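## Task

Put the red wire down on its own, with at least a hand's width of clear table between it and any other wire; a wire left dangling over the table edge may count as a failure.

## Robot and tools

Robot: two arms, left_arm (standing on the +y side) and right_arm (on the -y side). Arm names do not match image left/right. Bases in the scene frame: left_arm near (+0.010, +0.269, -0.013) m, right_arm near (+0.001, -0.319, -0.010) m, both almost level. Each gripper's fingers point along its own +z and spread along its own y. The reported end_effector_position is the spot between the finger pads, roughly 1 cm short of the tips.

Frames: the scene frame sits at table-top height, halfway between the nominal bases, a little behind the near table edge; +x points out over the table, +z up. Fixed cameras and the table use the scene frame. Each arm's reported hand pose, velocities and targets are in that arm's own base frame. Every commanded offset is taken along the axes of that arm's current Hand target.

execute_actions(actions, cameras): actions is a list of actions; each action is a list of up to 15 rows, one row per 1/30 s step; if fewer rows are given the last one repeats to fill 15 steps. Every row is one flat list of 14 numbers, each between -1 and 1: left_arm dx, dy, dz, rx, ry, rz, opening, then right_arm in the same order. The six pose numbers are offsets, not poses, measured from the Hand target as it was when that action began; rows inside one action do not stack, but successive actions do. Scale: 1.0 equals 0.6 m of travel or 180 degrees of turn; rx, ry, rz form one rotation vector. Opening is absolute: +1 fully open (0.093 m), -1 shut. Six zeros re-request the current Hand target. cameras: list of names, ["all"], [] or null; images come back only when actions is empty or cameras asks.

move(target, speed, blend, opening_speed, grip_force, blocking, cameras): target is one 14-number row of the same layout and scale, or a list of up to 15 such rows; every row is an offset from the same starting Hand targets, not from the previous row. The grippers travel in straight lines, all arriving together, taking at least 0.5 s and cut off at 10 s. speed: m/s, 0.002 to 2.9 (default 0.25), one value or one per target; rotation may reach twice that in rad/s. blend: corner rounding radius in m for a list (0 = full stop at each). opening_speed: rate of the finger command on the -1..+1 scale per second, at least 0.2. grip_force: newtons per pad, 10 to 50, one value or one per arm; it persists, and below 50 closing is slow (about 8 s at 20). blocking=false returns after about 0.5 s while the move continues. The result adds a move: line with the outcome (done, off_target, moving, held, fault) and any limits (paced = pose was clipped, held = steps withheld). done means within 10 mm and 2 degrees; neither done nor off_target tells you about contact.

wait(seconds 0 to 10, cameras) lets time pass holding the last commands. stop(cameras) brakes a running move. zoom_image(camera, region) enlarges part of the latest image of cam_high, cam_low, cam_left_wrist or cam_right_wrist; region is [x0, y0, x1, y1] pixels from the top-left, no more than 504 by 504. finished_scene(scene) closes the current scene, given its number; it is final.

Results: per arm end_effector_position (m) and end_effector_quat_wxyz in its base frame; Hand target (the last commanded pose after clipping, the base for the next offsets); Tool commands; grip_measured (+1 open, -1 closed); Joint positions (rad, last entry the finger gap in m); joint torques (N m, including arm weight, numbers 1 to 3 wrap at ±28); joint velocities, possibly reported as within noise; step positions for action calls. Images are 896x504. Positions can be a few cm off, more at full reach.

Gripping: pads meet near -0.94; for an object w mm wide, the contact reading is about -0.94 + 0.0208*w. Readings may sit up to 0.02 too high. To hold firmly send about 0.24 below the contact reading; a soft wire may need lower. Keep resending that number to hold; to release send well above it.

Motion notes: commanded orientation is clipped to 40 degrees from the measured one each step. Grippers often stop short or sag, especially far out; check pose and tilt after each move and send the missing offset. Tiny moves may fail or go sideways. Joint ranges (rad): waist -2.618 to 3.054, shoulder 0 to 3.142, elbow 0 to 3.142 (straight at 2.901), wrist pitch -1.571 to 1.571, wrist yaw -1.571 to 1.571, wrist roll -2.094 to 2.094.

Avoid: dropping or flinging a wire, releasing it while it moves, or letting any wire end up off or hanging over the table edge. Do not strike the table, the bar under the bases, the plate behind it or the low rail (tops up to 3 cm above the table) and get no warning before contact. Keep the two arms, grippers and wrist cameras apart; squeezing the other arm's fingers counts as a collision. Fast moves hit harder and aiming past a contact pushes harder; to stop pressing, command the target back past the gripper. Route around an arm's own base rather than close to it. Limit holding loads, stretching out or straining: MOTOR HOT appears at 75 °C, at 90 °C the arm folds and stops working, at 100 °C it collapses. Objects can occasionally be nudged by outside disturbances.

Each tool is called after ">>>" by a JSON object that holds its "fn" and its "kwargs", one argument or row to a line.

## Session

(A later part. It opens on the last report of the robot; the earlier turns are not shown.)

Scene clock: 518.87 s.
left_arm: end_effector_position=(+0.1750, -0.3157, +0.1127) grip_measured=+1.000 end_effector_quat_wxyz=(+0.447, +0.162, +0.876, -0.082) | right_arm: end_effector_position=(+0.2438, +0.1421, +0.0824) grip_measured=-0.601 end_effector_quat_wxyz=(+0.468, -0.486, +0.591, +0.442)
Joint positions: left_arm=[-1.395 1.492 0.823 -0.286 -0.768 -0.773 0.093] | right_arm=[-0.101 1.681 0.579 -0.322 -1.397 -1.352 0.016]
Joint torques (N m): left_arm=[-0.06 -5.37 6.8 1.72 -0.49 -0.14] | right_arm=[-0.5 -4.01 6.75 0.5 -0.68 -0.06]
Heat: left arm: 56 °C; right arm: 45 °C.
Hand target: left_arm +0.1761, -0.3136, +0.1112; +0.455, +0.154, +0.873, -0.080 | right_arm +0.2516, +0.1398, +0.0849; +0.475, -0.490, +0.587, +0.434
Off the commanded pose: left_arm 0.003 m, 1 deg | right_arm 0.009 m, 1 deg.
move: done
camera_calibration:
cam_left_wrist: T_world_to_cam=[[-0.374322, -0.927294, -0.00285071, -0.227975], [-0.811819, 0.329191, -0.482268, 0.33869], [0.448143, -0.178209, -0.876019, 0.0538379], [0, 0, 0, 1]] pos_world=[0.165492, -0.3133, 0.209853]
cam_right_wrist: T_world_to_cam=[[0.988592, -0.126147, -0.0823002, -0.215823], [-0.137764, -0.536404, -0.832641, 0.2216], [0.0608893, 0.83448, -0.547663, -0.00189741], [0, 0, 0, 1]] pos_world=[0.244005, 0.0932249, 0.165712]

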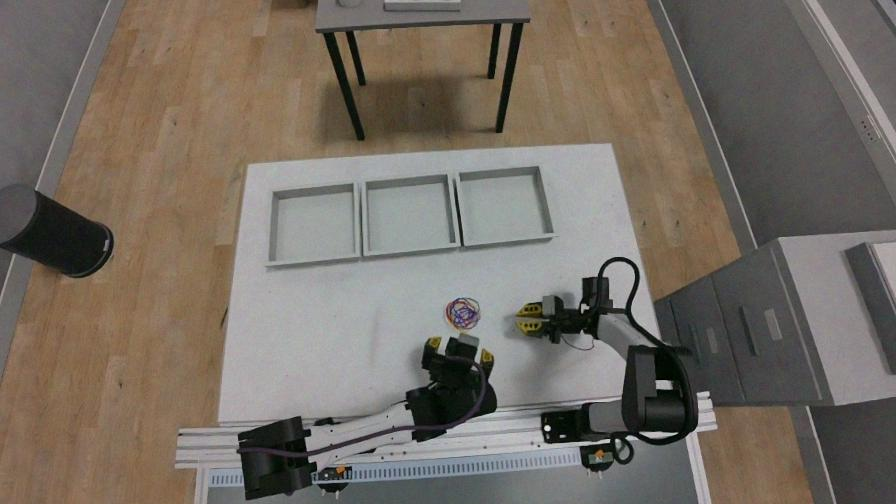

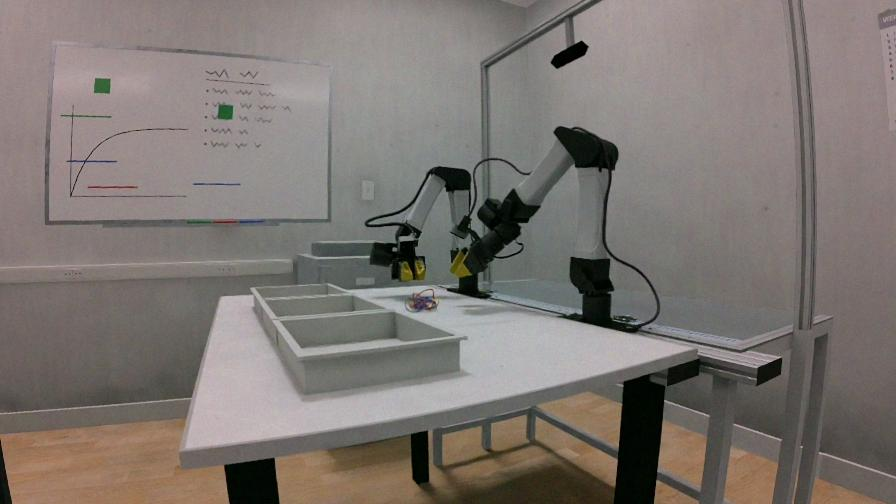

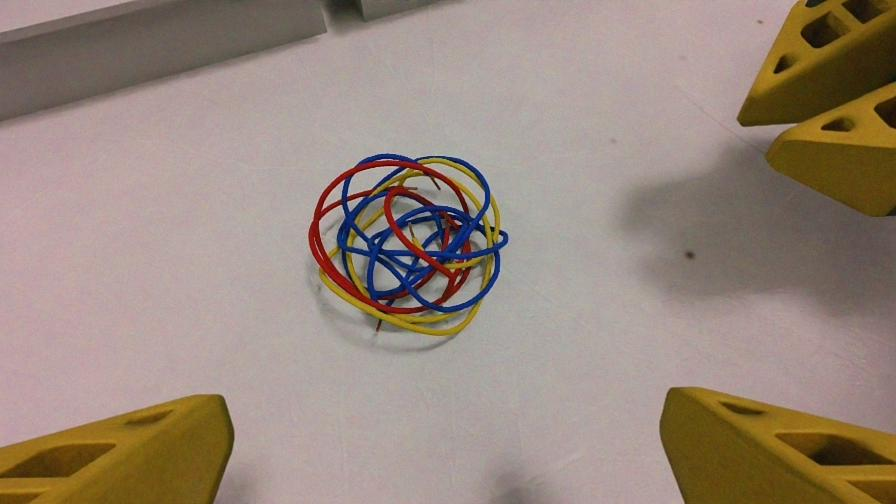

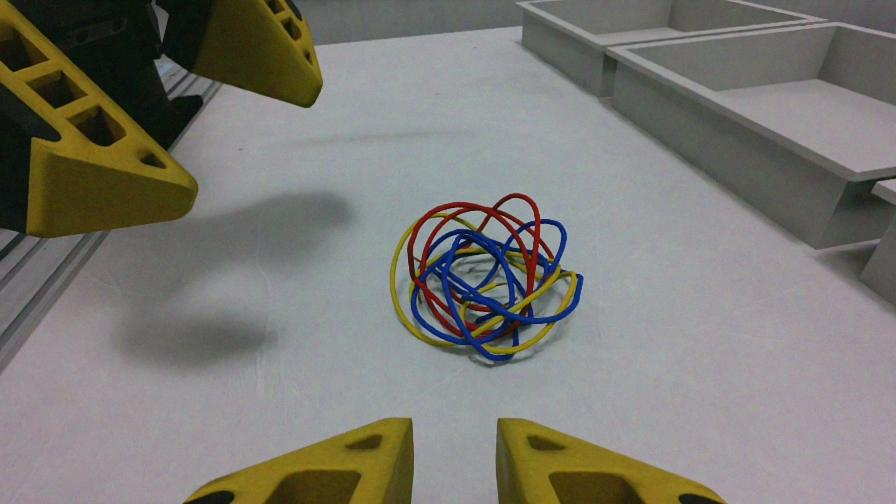

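>>> {"fn": "move", "kwargs": {
  "target": [
    [0, 0, 0, 0, 0, 0, -0.316, 0, 0, 0, 0, 0, 0, -0.6],
    [0, -0.004, 0.11, 0, 0, 0, -0.316, 0, 0, 0, 0, 0, 0, -0.6]
  ],
  "cameras": ["cam_left_wrist", "cam_low", "cam_right_wrist"],
  "speed": 0.1
}}

>>> {"fn": "zoom_image", "kwargs": {
  "camera": "cam_left_wrist",
  "region": [220, 130, 640, 504]
}}

>>> {"fn": "zoom_image", "kwargs": {
  "camera": "cam_right_wrist",
  "region": [320, 100, 620, 380]
}}

>>> {"fn": "zoom_image", "kwargs": {
  "camera": "cam_low",
  "region": [370, 240, 470, 330]
}}

Scene clock: 559.17 s.
left_arm: end_effector_position=(+0.2248, -0.3333, +0.0747) grip_measured=-0.313 end_effector_quat_wxyz=(+0.453, +0.152, +0.875, -0.079) | right_arm: end_effector_position=(+0.2438, +0.1421, +0.0824) grip_measured=-0.601 end_effector_quat_wxyz=(+0.468, -0.486, +0.591, +0.442)
Joint positions: left_arm=[-1.25 1.683 0.815 0.015 -0.699 -0.635 0.03] | right_arm=[-0.101 1.681 0.579 -0.322 -1.397 -1.352 0.016]
Joint torques (N m): left_arm=[0.42 -6.5 7.02 1.91 -0.27 0.12] | right_arm=[-0.51 -4.15 6.69 0.49 -0.64 -0.02]
Heat: left arm: 54 °C; right arm: 45 °C.
Hand target: left_arm +0.2260, -0.3344, +0.0734; +0.455, +0.154, +0.873, -0.081 | right_arm +0.2516, +0.1398, +0.0849; +0.475, -0.490, +0.587, +0.434
Off the commanded pose: left_arm 0.002 m, 0 deg | right_arm 0.009 m, 1 deg.
move: done
camera_calibration:
cam_left_wrist: T_world_to_cam=[[-0.354375, -0.935103, -0.0012871, -0.232986], [-0.813069, 0.308807, -0.493515, 0.360897], [0.461884, -0.173843, -0.869737, -0.00686845], [0, 0, 0, 1]] pos_world=[0.214042, -0.330507, 0.171834]
cam_right_wrist: T_world_to_cam=[[0.988592, -0.126147, -0.0823002, -0.215823], [-0.137764, -0.536404, -0.832641, 0.2216], [0.0608893, 0.83448, -0.547663, -0.00189741], [0, 0, 0, 1]] pos_world=[0.244005, 0.0932249, 0.165712]
Images, in order (width x height): cam_low 896x504, cam_left_wrist 896x504, cam_right_wrist 896x504.

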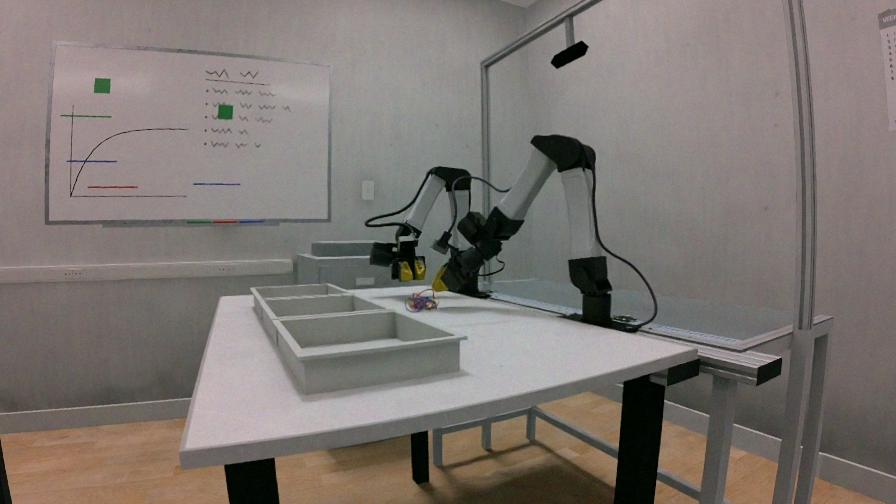

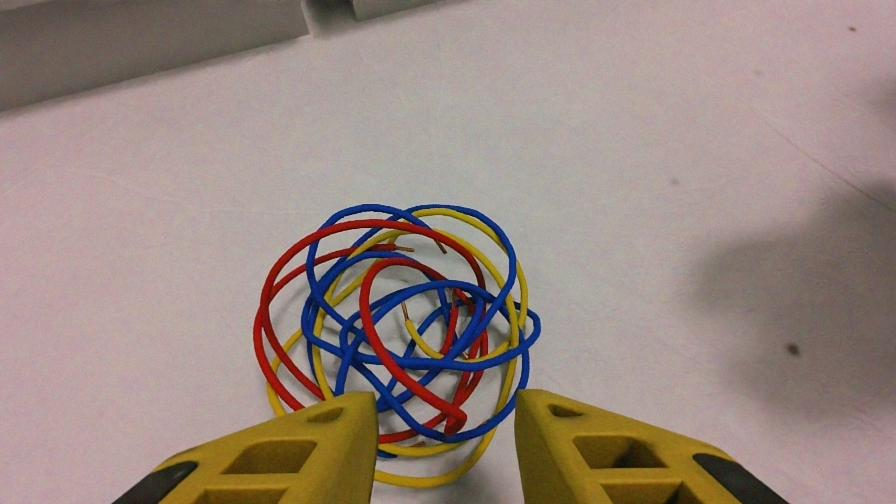

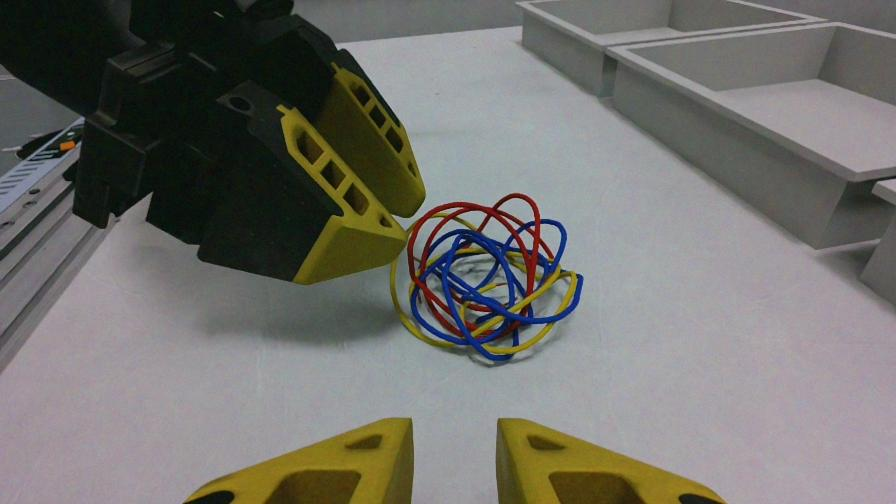

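Scaled by 1.200 from the camera's 896x504 image, which has a finer 1280x720 frame.

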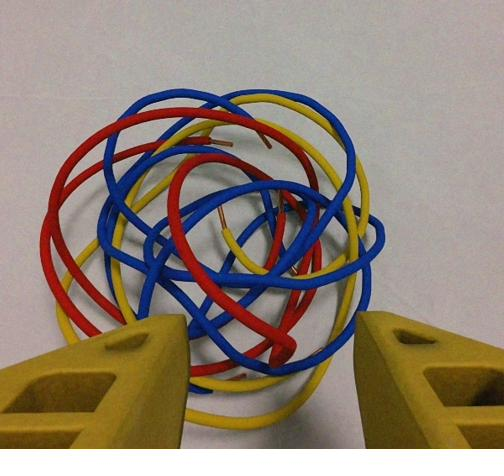

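Scaled by 1.680 from the camera's 896x504 image, which has a finer 1280x720 frame.

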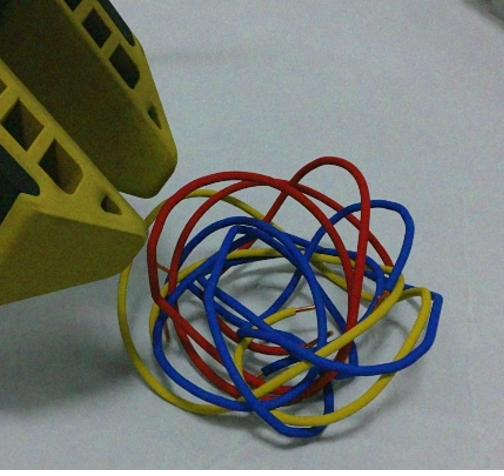

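Scaled by 5.040 from the camera's 896x504 image, which has a finer 1280x720 frame.

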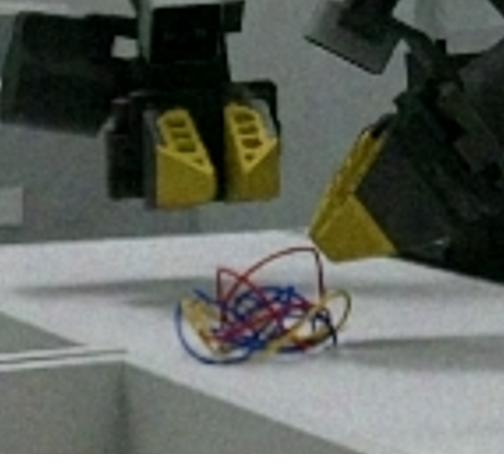

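>>> {"fn": "move", "kwargs": {
  "target": [0.012, -0.003, 0.035, 0, 0, 0, -0.316, 0, 0, 0, 0, 0, 0, -0.6],
  "cameras": ["cam_left_wrist", "cam_low", "cam_right_wrist"],
  "speed": 0.06
}}

>>> {"fn": "zoom_image", "kwargs": {
  "camera": "cam_left_wrist",
  "region": [220, 130, 640, 504]
}}

>>> {"fn": "zoom_image", "kwargs": {
  "camera": "cam_right_wrist",
  "region": [320, 100, 620, 380]
}}

>>> {"fn": "zoom_image", "kwargs": {
  "camera": "cam_low",
  "region": [390, 260, 450, 320]
}}

Scene clock: 573.43 s.
left_arm: end_effector_position=(+0.2360, -0.3390, +0.0563) grip_measured=-0.313 end_effector_quat_wxyz=(+0.453, +0.152, +0.875, -0.078) | right_arm: end_effector_position=(+0.2438, +0.1421, +0.0824) grip_measured=-0.601 end_effector_quat_wxyz=(+0.468, -0.486, +0.591, +0.442)
Joint positions: left_arm=[-1.222 1.763 0.815 0.111 -0.68 -0.607 0.03] | right_arm=[-0.101 1.681 0.579 -0.322 -1.397 -1.352 0.016]
Joint torques (N m): left_arm=[0.58 -6.82 6.78 1.91 -0.27 0.12] | right_arm=[-0.4 -4.31 6.56 0.5 -0.6 -0.06]
Heat: left arm: 53 °C; right arm: 45 °C.
Hand target: left_arm +0.2377, -0.3405, +0.0553; +0.455, +0.154, +0.873, -0.080 | right_arm +0.2516, +0.1398, +0.0849; +0.475, -0.490, +0.587, +0.434
Off the commanded pose: left_arm 0.002 m, 0 deg | right_arm 0.009 m, 1 deg.
move: done
camera_calibration:
cam_left_wrist: T_world_to_cam=[[-0.35447, -0.935063, -0.00281039, -0.234223], [-0.813388, 0.309824, -0.49235, 0.363098], [0.461249, -0.172237, -0.870393, -0.0284659], [0, 0, 0, 1]] pos_world=[0.225445, -0.336413, 0.153336]
cam_right_wrist: T_world_to_cam=[[0.988592, -0.126147, -0.0823002, -0.215823], [-0.137764, -0.536404, -0.832641, 0.2216], [0.0608893, 0.83448, -0.547663, -0.00189741], [0, 0, 0, 1]] pos_world=[0.244005, 0.0932249, 0.165712]
Images, in order (width x height): cam_low 896x504, cam_left_wrist 896x504, cam_right_wrist 896x504.

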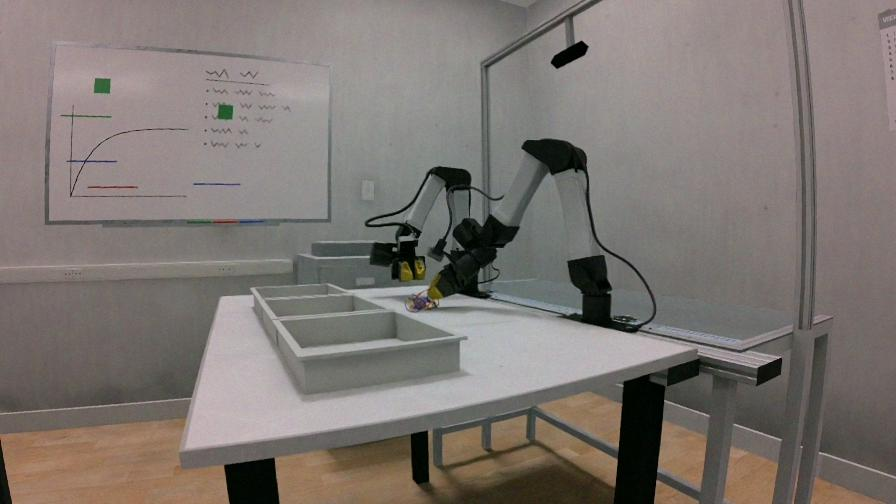

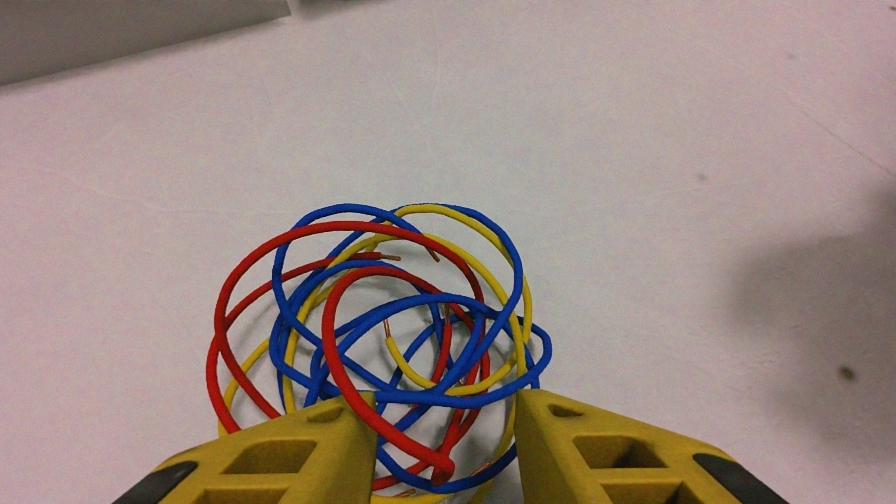

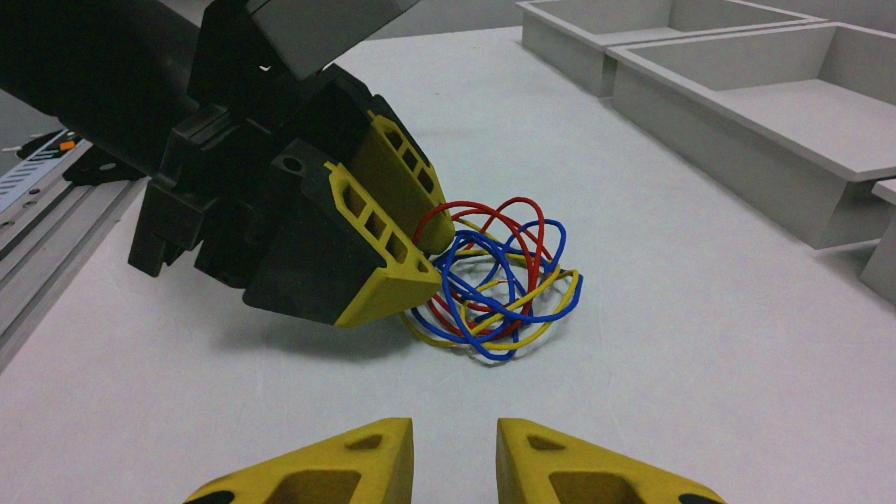

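Scaled by 1.200 from the camera's 896x504 image, which has a finer 1280x720 frame.

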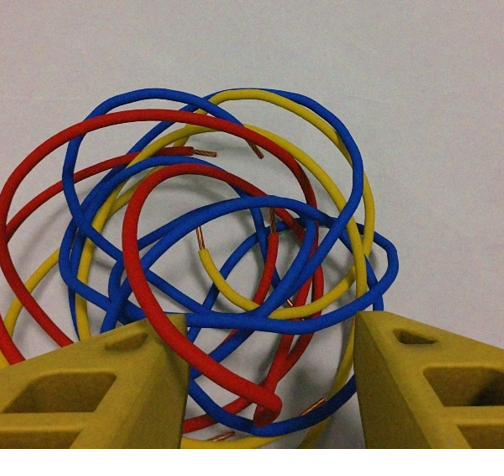

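Scaled by 1.680 from the camera's 896x504 image, which has a finer 1280x720 frame.

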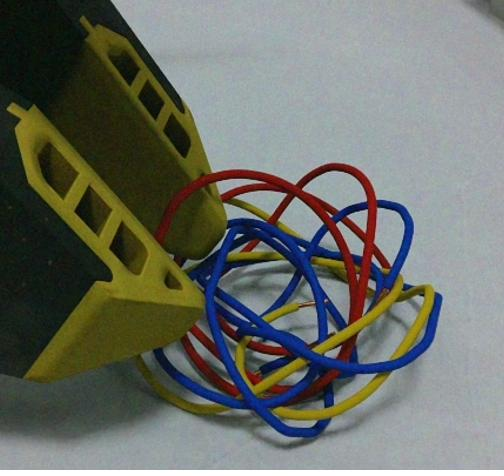

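Scaled by 8.400 from the camera's 896x504 image, which has a finer 1280x720 frame.

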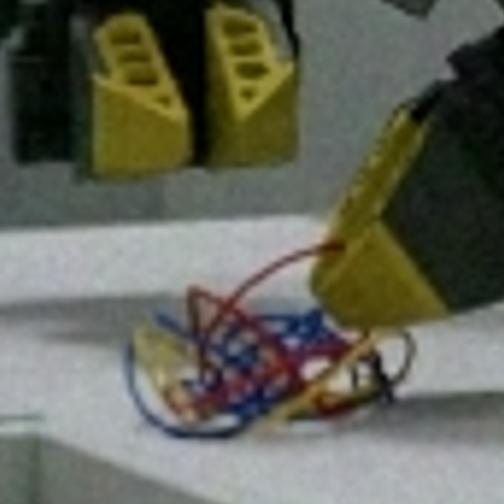

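>>> {"fn": "move", "kwargs": {
  "target": [0, 0, 0, 0, 0, 0, -1, 0, 0, 0, 0, 0, 0, -0.6],
  "cameras": ["cam_left_wrist", "cam_low"],
  "opening_speed": 0.5
}}

>>> {"fn": "zoom_image", "kwargs": {
  "camera": "cam_left_wrist",
  "region": [220, 130, 640, 504]
}}

>>> {"fn": "zoom_image", "kwargs": {
  "camera": "cam_low",
  "region": [390, 260, 450, 320]
}}

Scene clock: 590.43 s.
left_arm: end_effector_position=(+0.2360, -0.3391, +0.0563) grip_measured=-0.978 end_effector_quat_wxyz=(+0.453, +0.152, +0.875, -0.078) | right_arm: end_effector_position=(+0.2438, +0.1421, +0.0824) grip_measured=-0.601 end_effector_quat_wxyz=(+0.468, -0.486, +0.591, +0.442)
Joint positions: left_arm=[-1.222 1.763 0.815 0.112 -0.68 -0.607 0] | right_arm=[-0.101 1.681 0.579 -0.322 -1.397 -1.352 0.016]
Joint torques (N m): left_arm=[0.4 -6.83 7.09 1.95 -0.21 0.08] | right_arm=[-0.36 -4.25 6.8 0.48 -0.69 -0.12]
Heat: left arm: 54 °C; right arm: 45 °C.
Hand target: left_arm +0.2377, -0.3406, +0.0554; +0.455, +0.154, +0.873, -0.081 | right_arm +0.2516, +0.1398, +0.0849; +0.475, -0.490, +0.587, +0.434
Off the commanded pose: left_arm 0.002 m, 0 deg | right_arm 0.009 m, 1 deg.
move: done
camera_calibration:
cam_left_wrist: T_world_to_cam=[[-0.354701, -0.934977, -0.00205306, -0.234349], [-0.813322, 0.309631, -0.492582, 0.363133], [0.461189, -0.17305, -0.870264, -0.0286757], [0, 0, 0, 1]] pos_world=[0.225445, -0.33651, 0.153436]
Images, in order (width x height): cam_low 896x504, cam_left_wrist 896x504.

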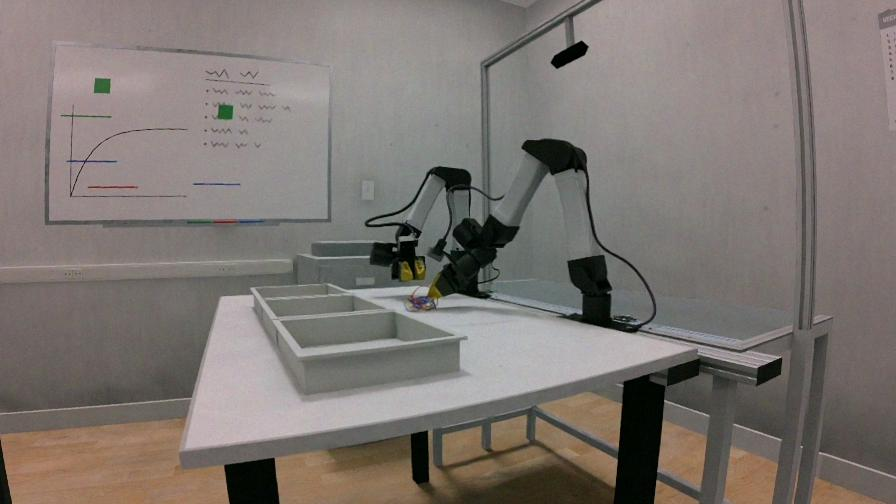

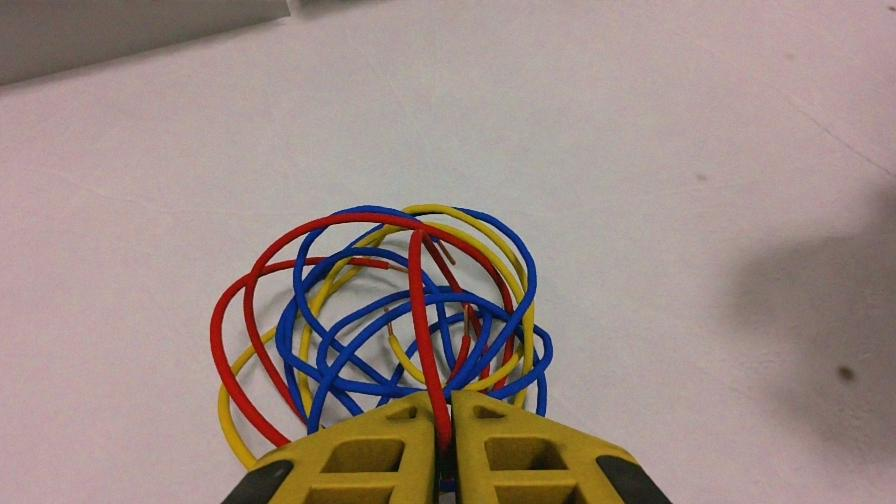

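Scaled by 1.200 from the camera's 896x504 image, which has a finer 1280x720 frame.

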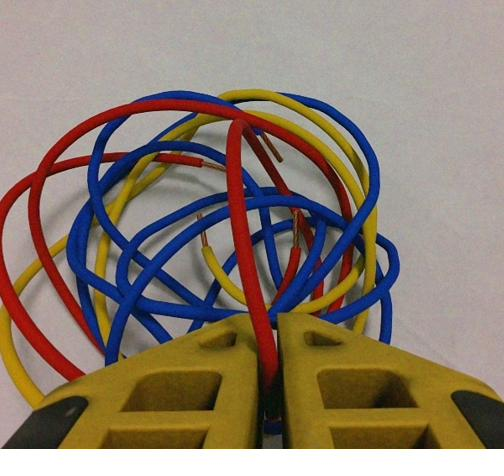

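Scaled by 8.400 from the camera's 896x504 image, which has a finer 1280x720 frame.

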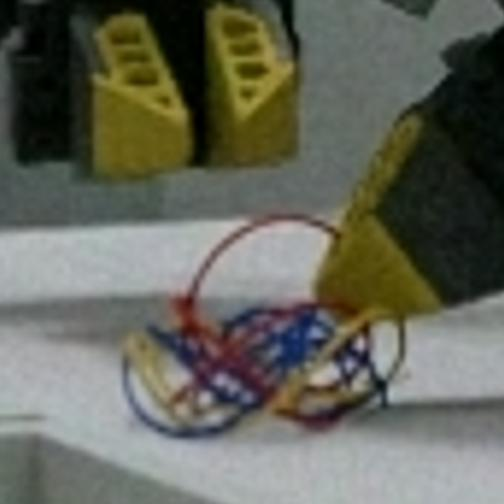

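>>> {"fn": "zoom_image", "kwargs": {
  "camera": "cam_left_wrist",
  "region": [400, 400, 500, 504]
}}

Scaled by 4.846 from the camera's 896x504 image, which has a finer 1280x720 frame.

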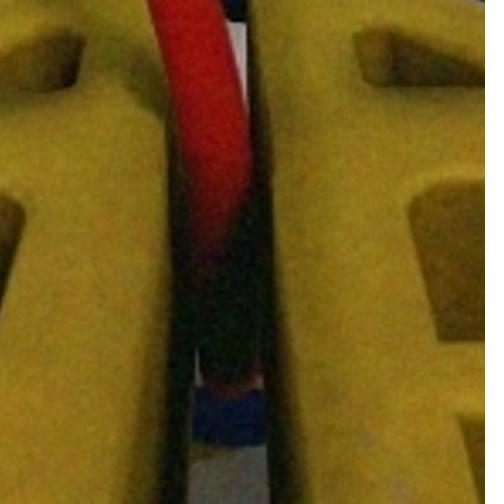

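>>> {"fn": "move", "kwargs": {
  "target": [-0.0323, -0.0228, -0.0992, 0, 0, 0, -1, 0, 0, 0, 0, 0, 0, -0.6],
  "cameras": ["cam_left_wrist", "cam_low", "cam_right_wrist"],
  "speed": 0.05
}}

>>> {"fn": "zoom_image", "kwargs": {
  "camera": "cam_right_wrist",
  "region": [300, 100, 660, 400]
}}

>>> {"fn": "zoom_image", "kwargs": {
  "camera": "cam_low",
  "region": [380, 240, 460, 320]
}}

Scene clock: 606.97 s.
left_arm: end_effector_position=(+0.1944, -0.3299, +0.0816) grip_measured=-0.978 end_effector_quat_wxyz=(+0.436, +0.176, +0.881, -0.055) | right_arm: end_effector_position=(+0.2438, +0.1421, +0.0824) grip_measured=-0.601 end_effector_quat_wxyz=(+0.468, -0.486, +0.591, +0.442)
Joint positions: left_arm=[-1.337 1.64 0.855 -0.189 -0.734 -0.707 0] | right_arm=[-0.101 1.681 0.579 -0.322 -1.397 -1.352 0.016]
Joint torques (N m): left_arm=[-0.25 -9.11 11.17 1.62 -0.53 -0.2] | right_arm=[-0.43 -4.22 6.75 0.45 -0.64 -0.04]
Heat: left arm: 54 °C; right arm: 45 °C.
Hand target: left_arm +0.1976, -0.3405, +0.1053; +0.455, +0.154, +0.873, -0.080 | right_arm +0.2516, +0.1398, +0.0849; +0.475, -0.490, +0.587, +0.434
Off the commanded pose: left_arm 0.026 m, 4 deg | right_arm 0.009 m, 1 deg.
move: off_target (left_arm)
camera_calibration:
cam_left_wrist: T_world_to_cam=[[-0.376025, -0.924921, -0.0559071, -0.228645], [-0.8177, 0.359605, -0.4495, 0.352618], [0.435857, -0.123308, -0.891529, 0.0372256], [0, 0, 0, 1]] pos_world=[0.186135, -0.333691, 0.178907]
cam_right_wrist: T_world_to_cam=[[0.988592, -0.126147, -0.0823002, -0.215823], [-0.137764, -0.536404, -0.832641, 0.2216], [0.0608893, 0.83448, -0.547663, -0.00189741], [0, 0, 0, 1]] pos_world=[0.244005, 0.0932249, 0.165712]
Images, in order (width x height): cam_low 896x504, cam_left_wrist 896x504, cam_right_wrist 896x504.

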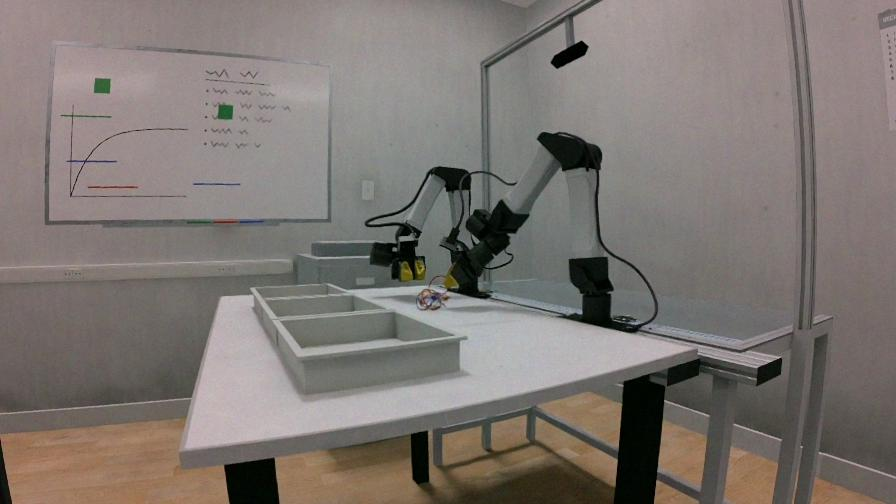

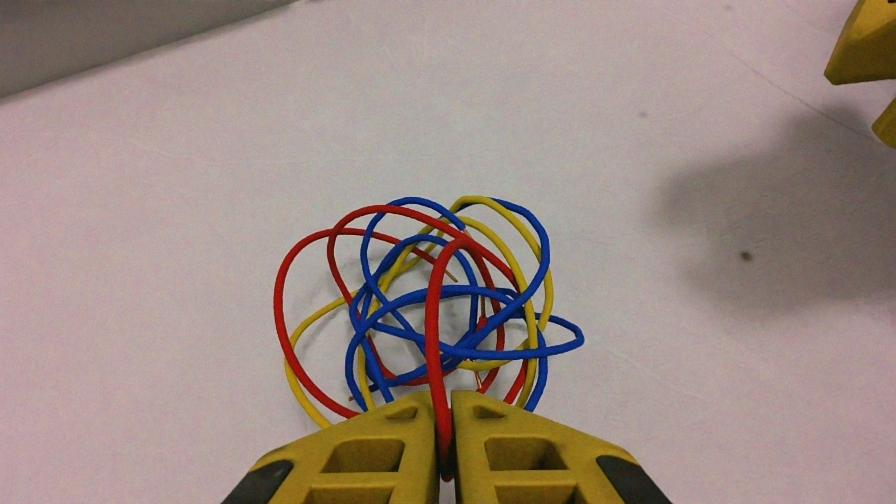

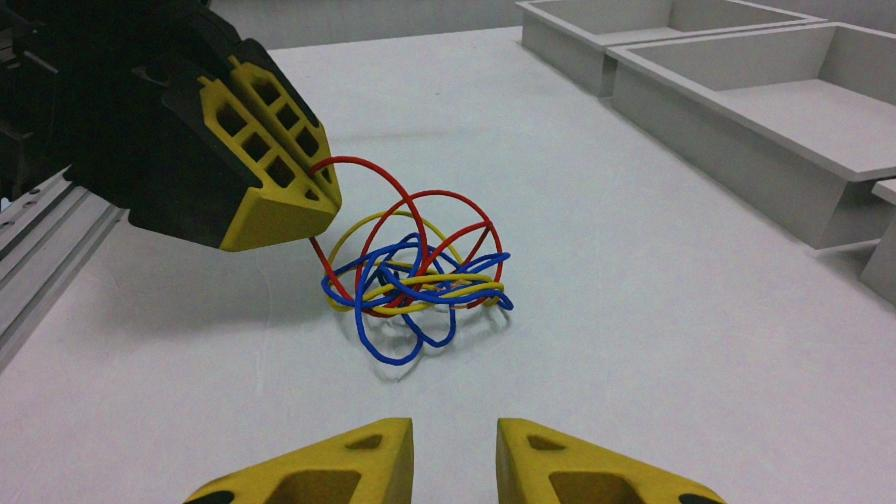

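Scaled by 1.400 from the camera's 896x504 image, which has a finer 1280x720 frame.

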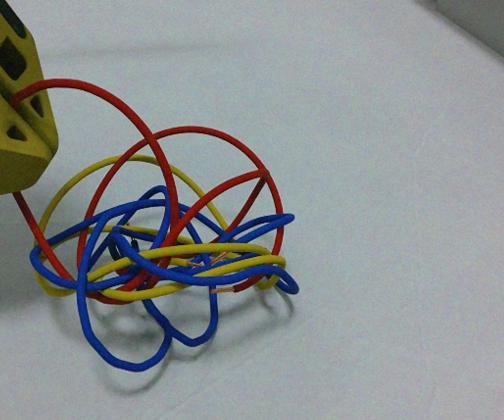

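Scaled by 6.300 from the camera's 896x504 image, which has a finer 1280x720 frame.

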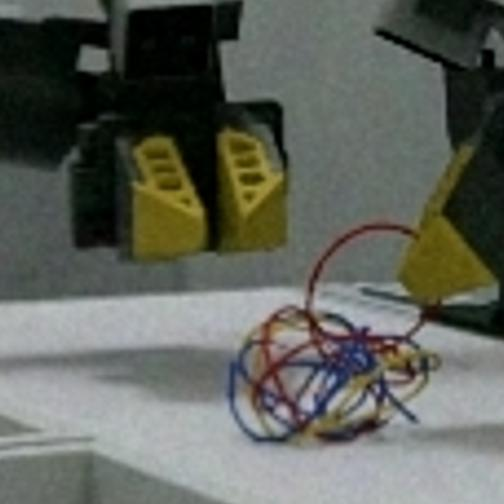

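>>> {"fn": "move", "kwargs": {
  "target": [-0.0143, 0.0627, -0.0378, 0, 0, 0, -1, -0.009, 0.048, 0.1223, 0.0056, 0.251, -0.0136, 0.2],
  "cameras": ["cam_left_wrist", "cam_low", "cam_right_wrist"],
  "speed": 0.06
}}

>>> {"fn": "zoom_image", "kwargs": {
  "camera": "cam_low",
  "region": [380, 240, 480, 320]
}}

Scene clock: 651.77 s.
left_arm: end_effector_position=(+0.1967, -0.3047, +0.1220) grip_measured=-0.978 end_effector_quat_wxyz=(+0.451, +0.155, +0.875, -0.078) | right_arm: end_effector_position=(+0.2259, +0.2116, +0.0724) grip_measured=+0.199 end_effector_quat_wxyz=(+0.219, -0.627, +0.720, +0.202)
Joint positions: left_arm=[-1.314 1.45 0.812 -0.26 -0.734 -0.696 0] | right_arm=[0.495 1.435 0.807 -0.569 -0.487 -0.843 0.055]
Joint torques (N m): left_arm=[0.55 -7.35 6.69 1.67 -0.28 0.08] | right_arm=[0.75 -3.96 9.33 0.92 -0.14 0.1]
Heat: left arm: 59 °C; right arm: 45 °C.
Hand target: left_arm +0.1977, -0.3006, +0.1255; +0.455, +0.154, +0.873, -0.081 | right_arm +0.2333, +0.2165, +0.0790; +0.227, -0.628, +0.718, +0.198
Off the commanded pose: left_arm 0.005 m, 1 deg | right_arm 0.011 m, 1 deg.
move: off_target (right_arm)
camera_calibration:
cam_left_wrist: T_world_to_cam=[[-0.359949, -0.932962, -0.00426587, -0.21409], [-0.813326, 0.316026, -0.488497, 0.354274], [0.457097, -0.172365, -0.872555, 0.0538587], [0, 0, 0, 1]] pos_world=[0.18646, -0.302414, 0.219143]
cam_right_wrist: T_world_to_cam=[[0.990304, -0.134724, -0.0338863, -0.192274], [-0.138748, -0.971336, -0.193016, 0.293919], [-0.00691117, 0.195846, -0.98061, 0.117559], [0, 0, 0, 1]] pos_world=[0.232003, 0.236566, 0.165495]
Images, in order (width x height): cam_low 896x504, cam_left_wrist 896x504, cam_right_wrist 896x504.

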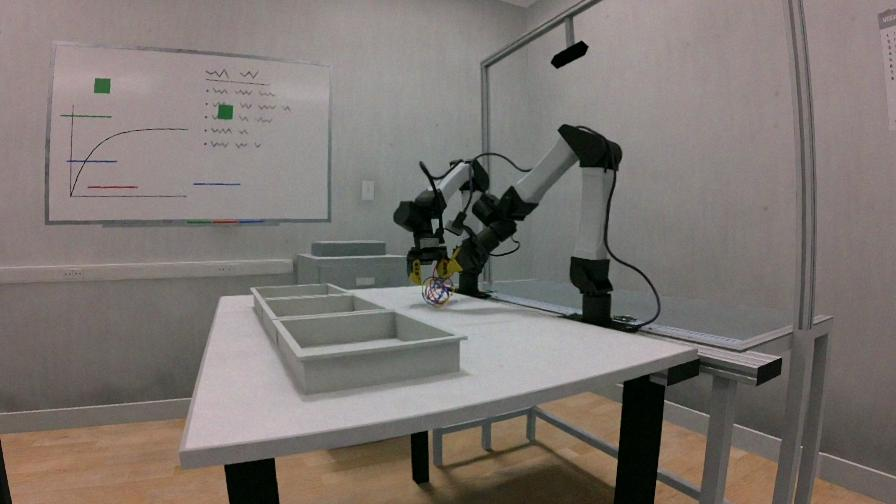

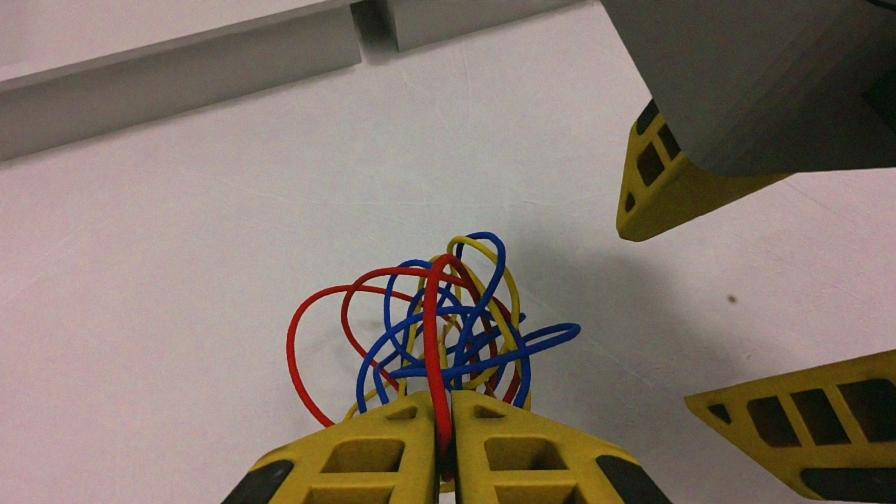

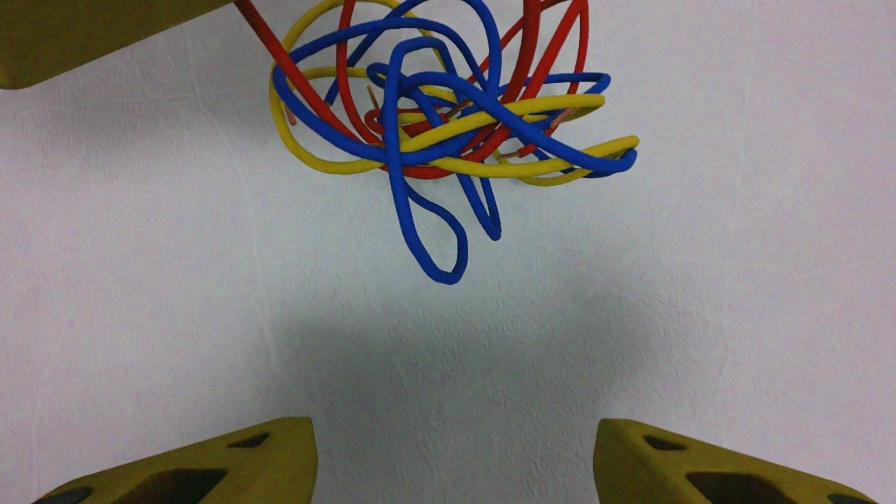

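Scaled by 5.040 from the camera's 896x504 image, which has a finer 1280x720 frame.

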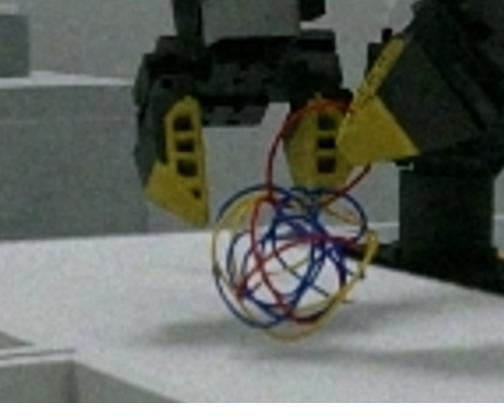

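>>> {"fn": "move", "kwargs": {
  "target": [0, 0, 0, 0, 0, 0, -1, 0.0668, -0.002, 0.0182, 0, -0.1833, 0, 0.2],
  "cameras": ["cam_left_wrist", "cam_low", "cam_right_wrist"],
  "speed": 0.1
}}

>>> {"fn": "zoom_image", "kwargs": {
  "camera": "cam_right_wrist",
  "region": [250, 100, 700, 504]
}}

>>> {"fn": "zoom_image", "kwargs": {
  "camera": "cam_low",
  "region": [380, 240, 480, 320]
}}

Scene clock: 682.10 s.
left_arm: end_effector_position=(+0.1967, -0.3047, +0.1220) grip_measured=-0.978 end_effector_quat_wxyz=(+0.451, +0.155, +0.875, -0.078) | right_arm: end_effector_position=(+0.2301, +0.1906, +0.0458) grip_measured=+0.199 end_effector_quat_wxyz=(+0.414, -0.549, +0.629, +0.363)
Joint positions: left_arm=[-1.314 1.45 0.812 -0.26 -0.734 -0.696 0] | right_arm=[0.176 1.582 0.392 0.237 -1.067 -0.888 0.055]
Joint torques (N m): left_arm=[0.68 -7.57 6.84 1.66 -0.31 0.11] | right_arm=[-0.64 -3.63 4.79 1.4 -0.71 0.17]
Heat: left arm: 56 °C; right arm: 46 °C.
Hand target: left_arm +0.1977, -0.3006, +0.1255; +0.455, +0.154, +0.873, -0.081 | right_arm +0.2308, +0.1899, +0.0469; +0.421, -0.546, +0.624, +0.368
Off the commanded pose: left_arm 0.006 m, 1 deg | right_arm 0.002 m, 1 deg.
move: done
camera_calibration:
cam_left_wrist: T_world_to_cam=[[-0.359949, -0.932962, -0.00426587, -0.21409], [-0.813326, 0.316026, -0.488497, 0.354274], [0.457097, -0.172365, -0.872555, 0.0538587], [0, 0, 0, 1]] pos_world=[0.18646, -0.302414, 0.219143]
cam_right_wrist: T_world_to_cam=[[0.99187, -0.126167, -0.0166041, -0.20292], [-0.103111, -0.720339, -0.685915, 0.235572], [0.0745795, 0.68205, -0.727492, -0.0274123], [0, 0, 0, 1]] pos_world=[0.227604, 0.162787, 0.138271]
Images, in order (width x height): cam_low 896x504, cam_left_wrist 896x504, cam_right_wrist 896x504.

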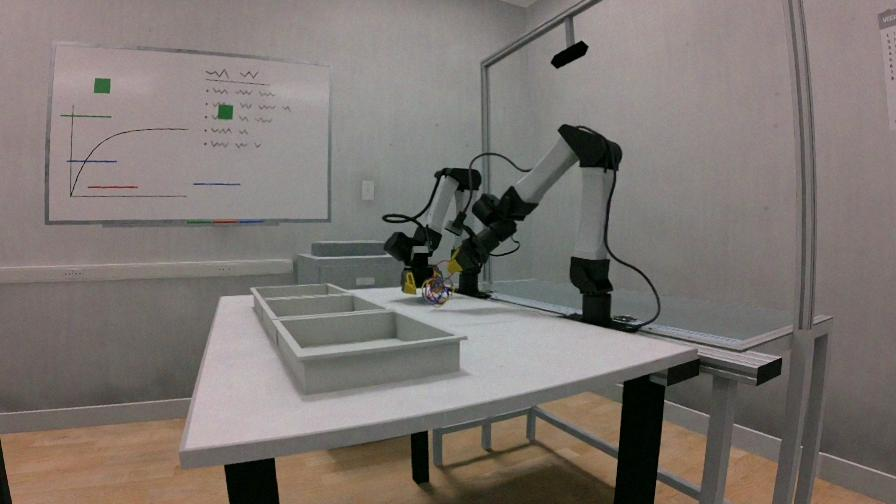

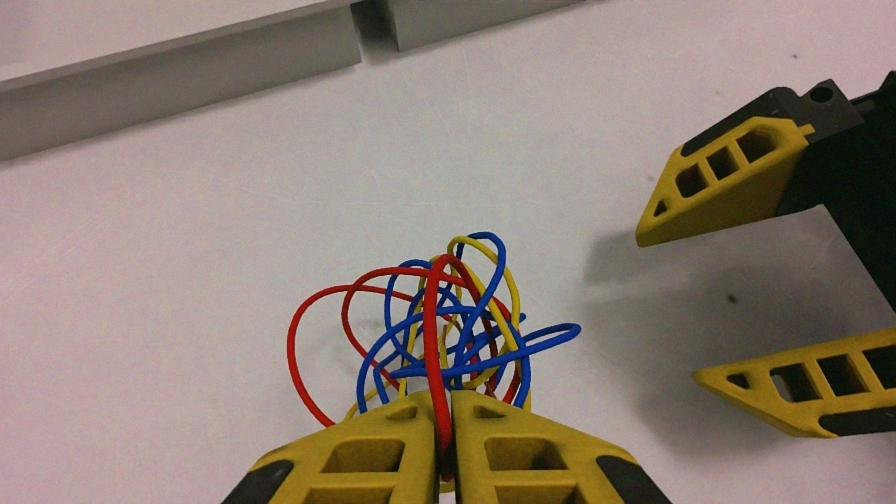

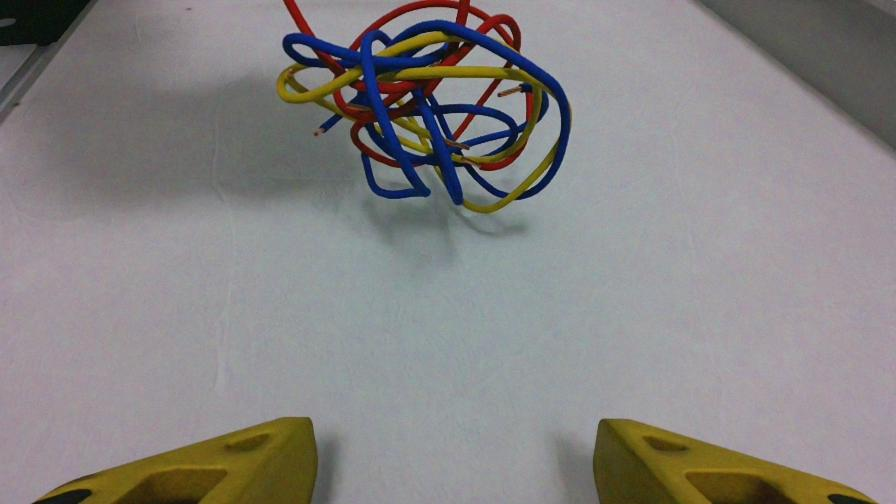

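Scaled by 1.120 from the camera's 896x504 image, which has a finer 1280x720 frame.

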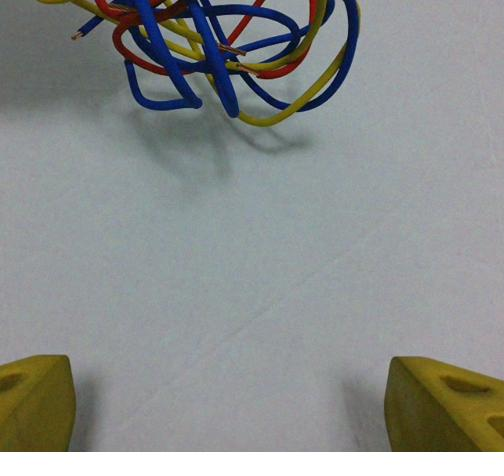

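Scaled by 5.040 from the camera's 896x504 image, which has a finer 1280x720 frame.

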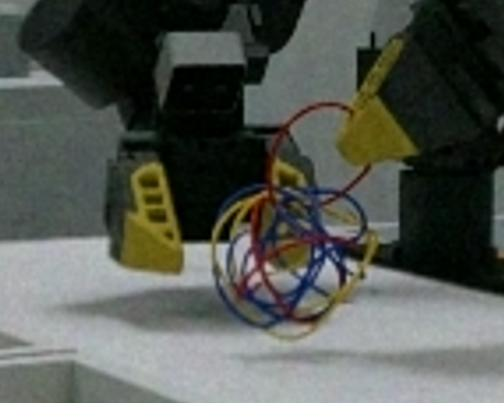

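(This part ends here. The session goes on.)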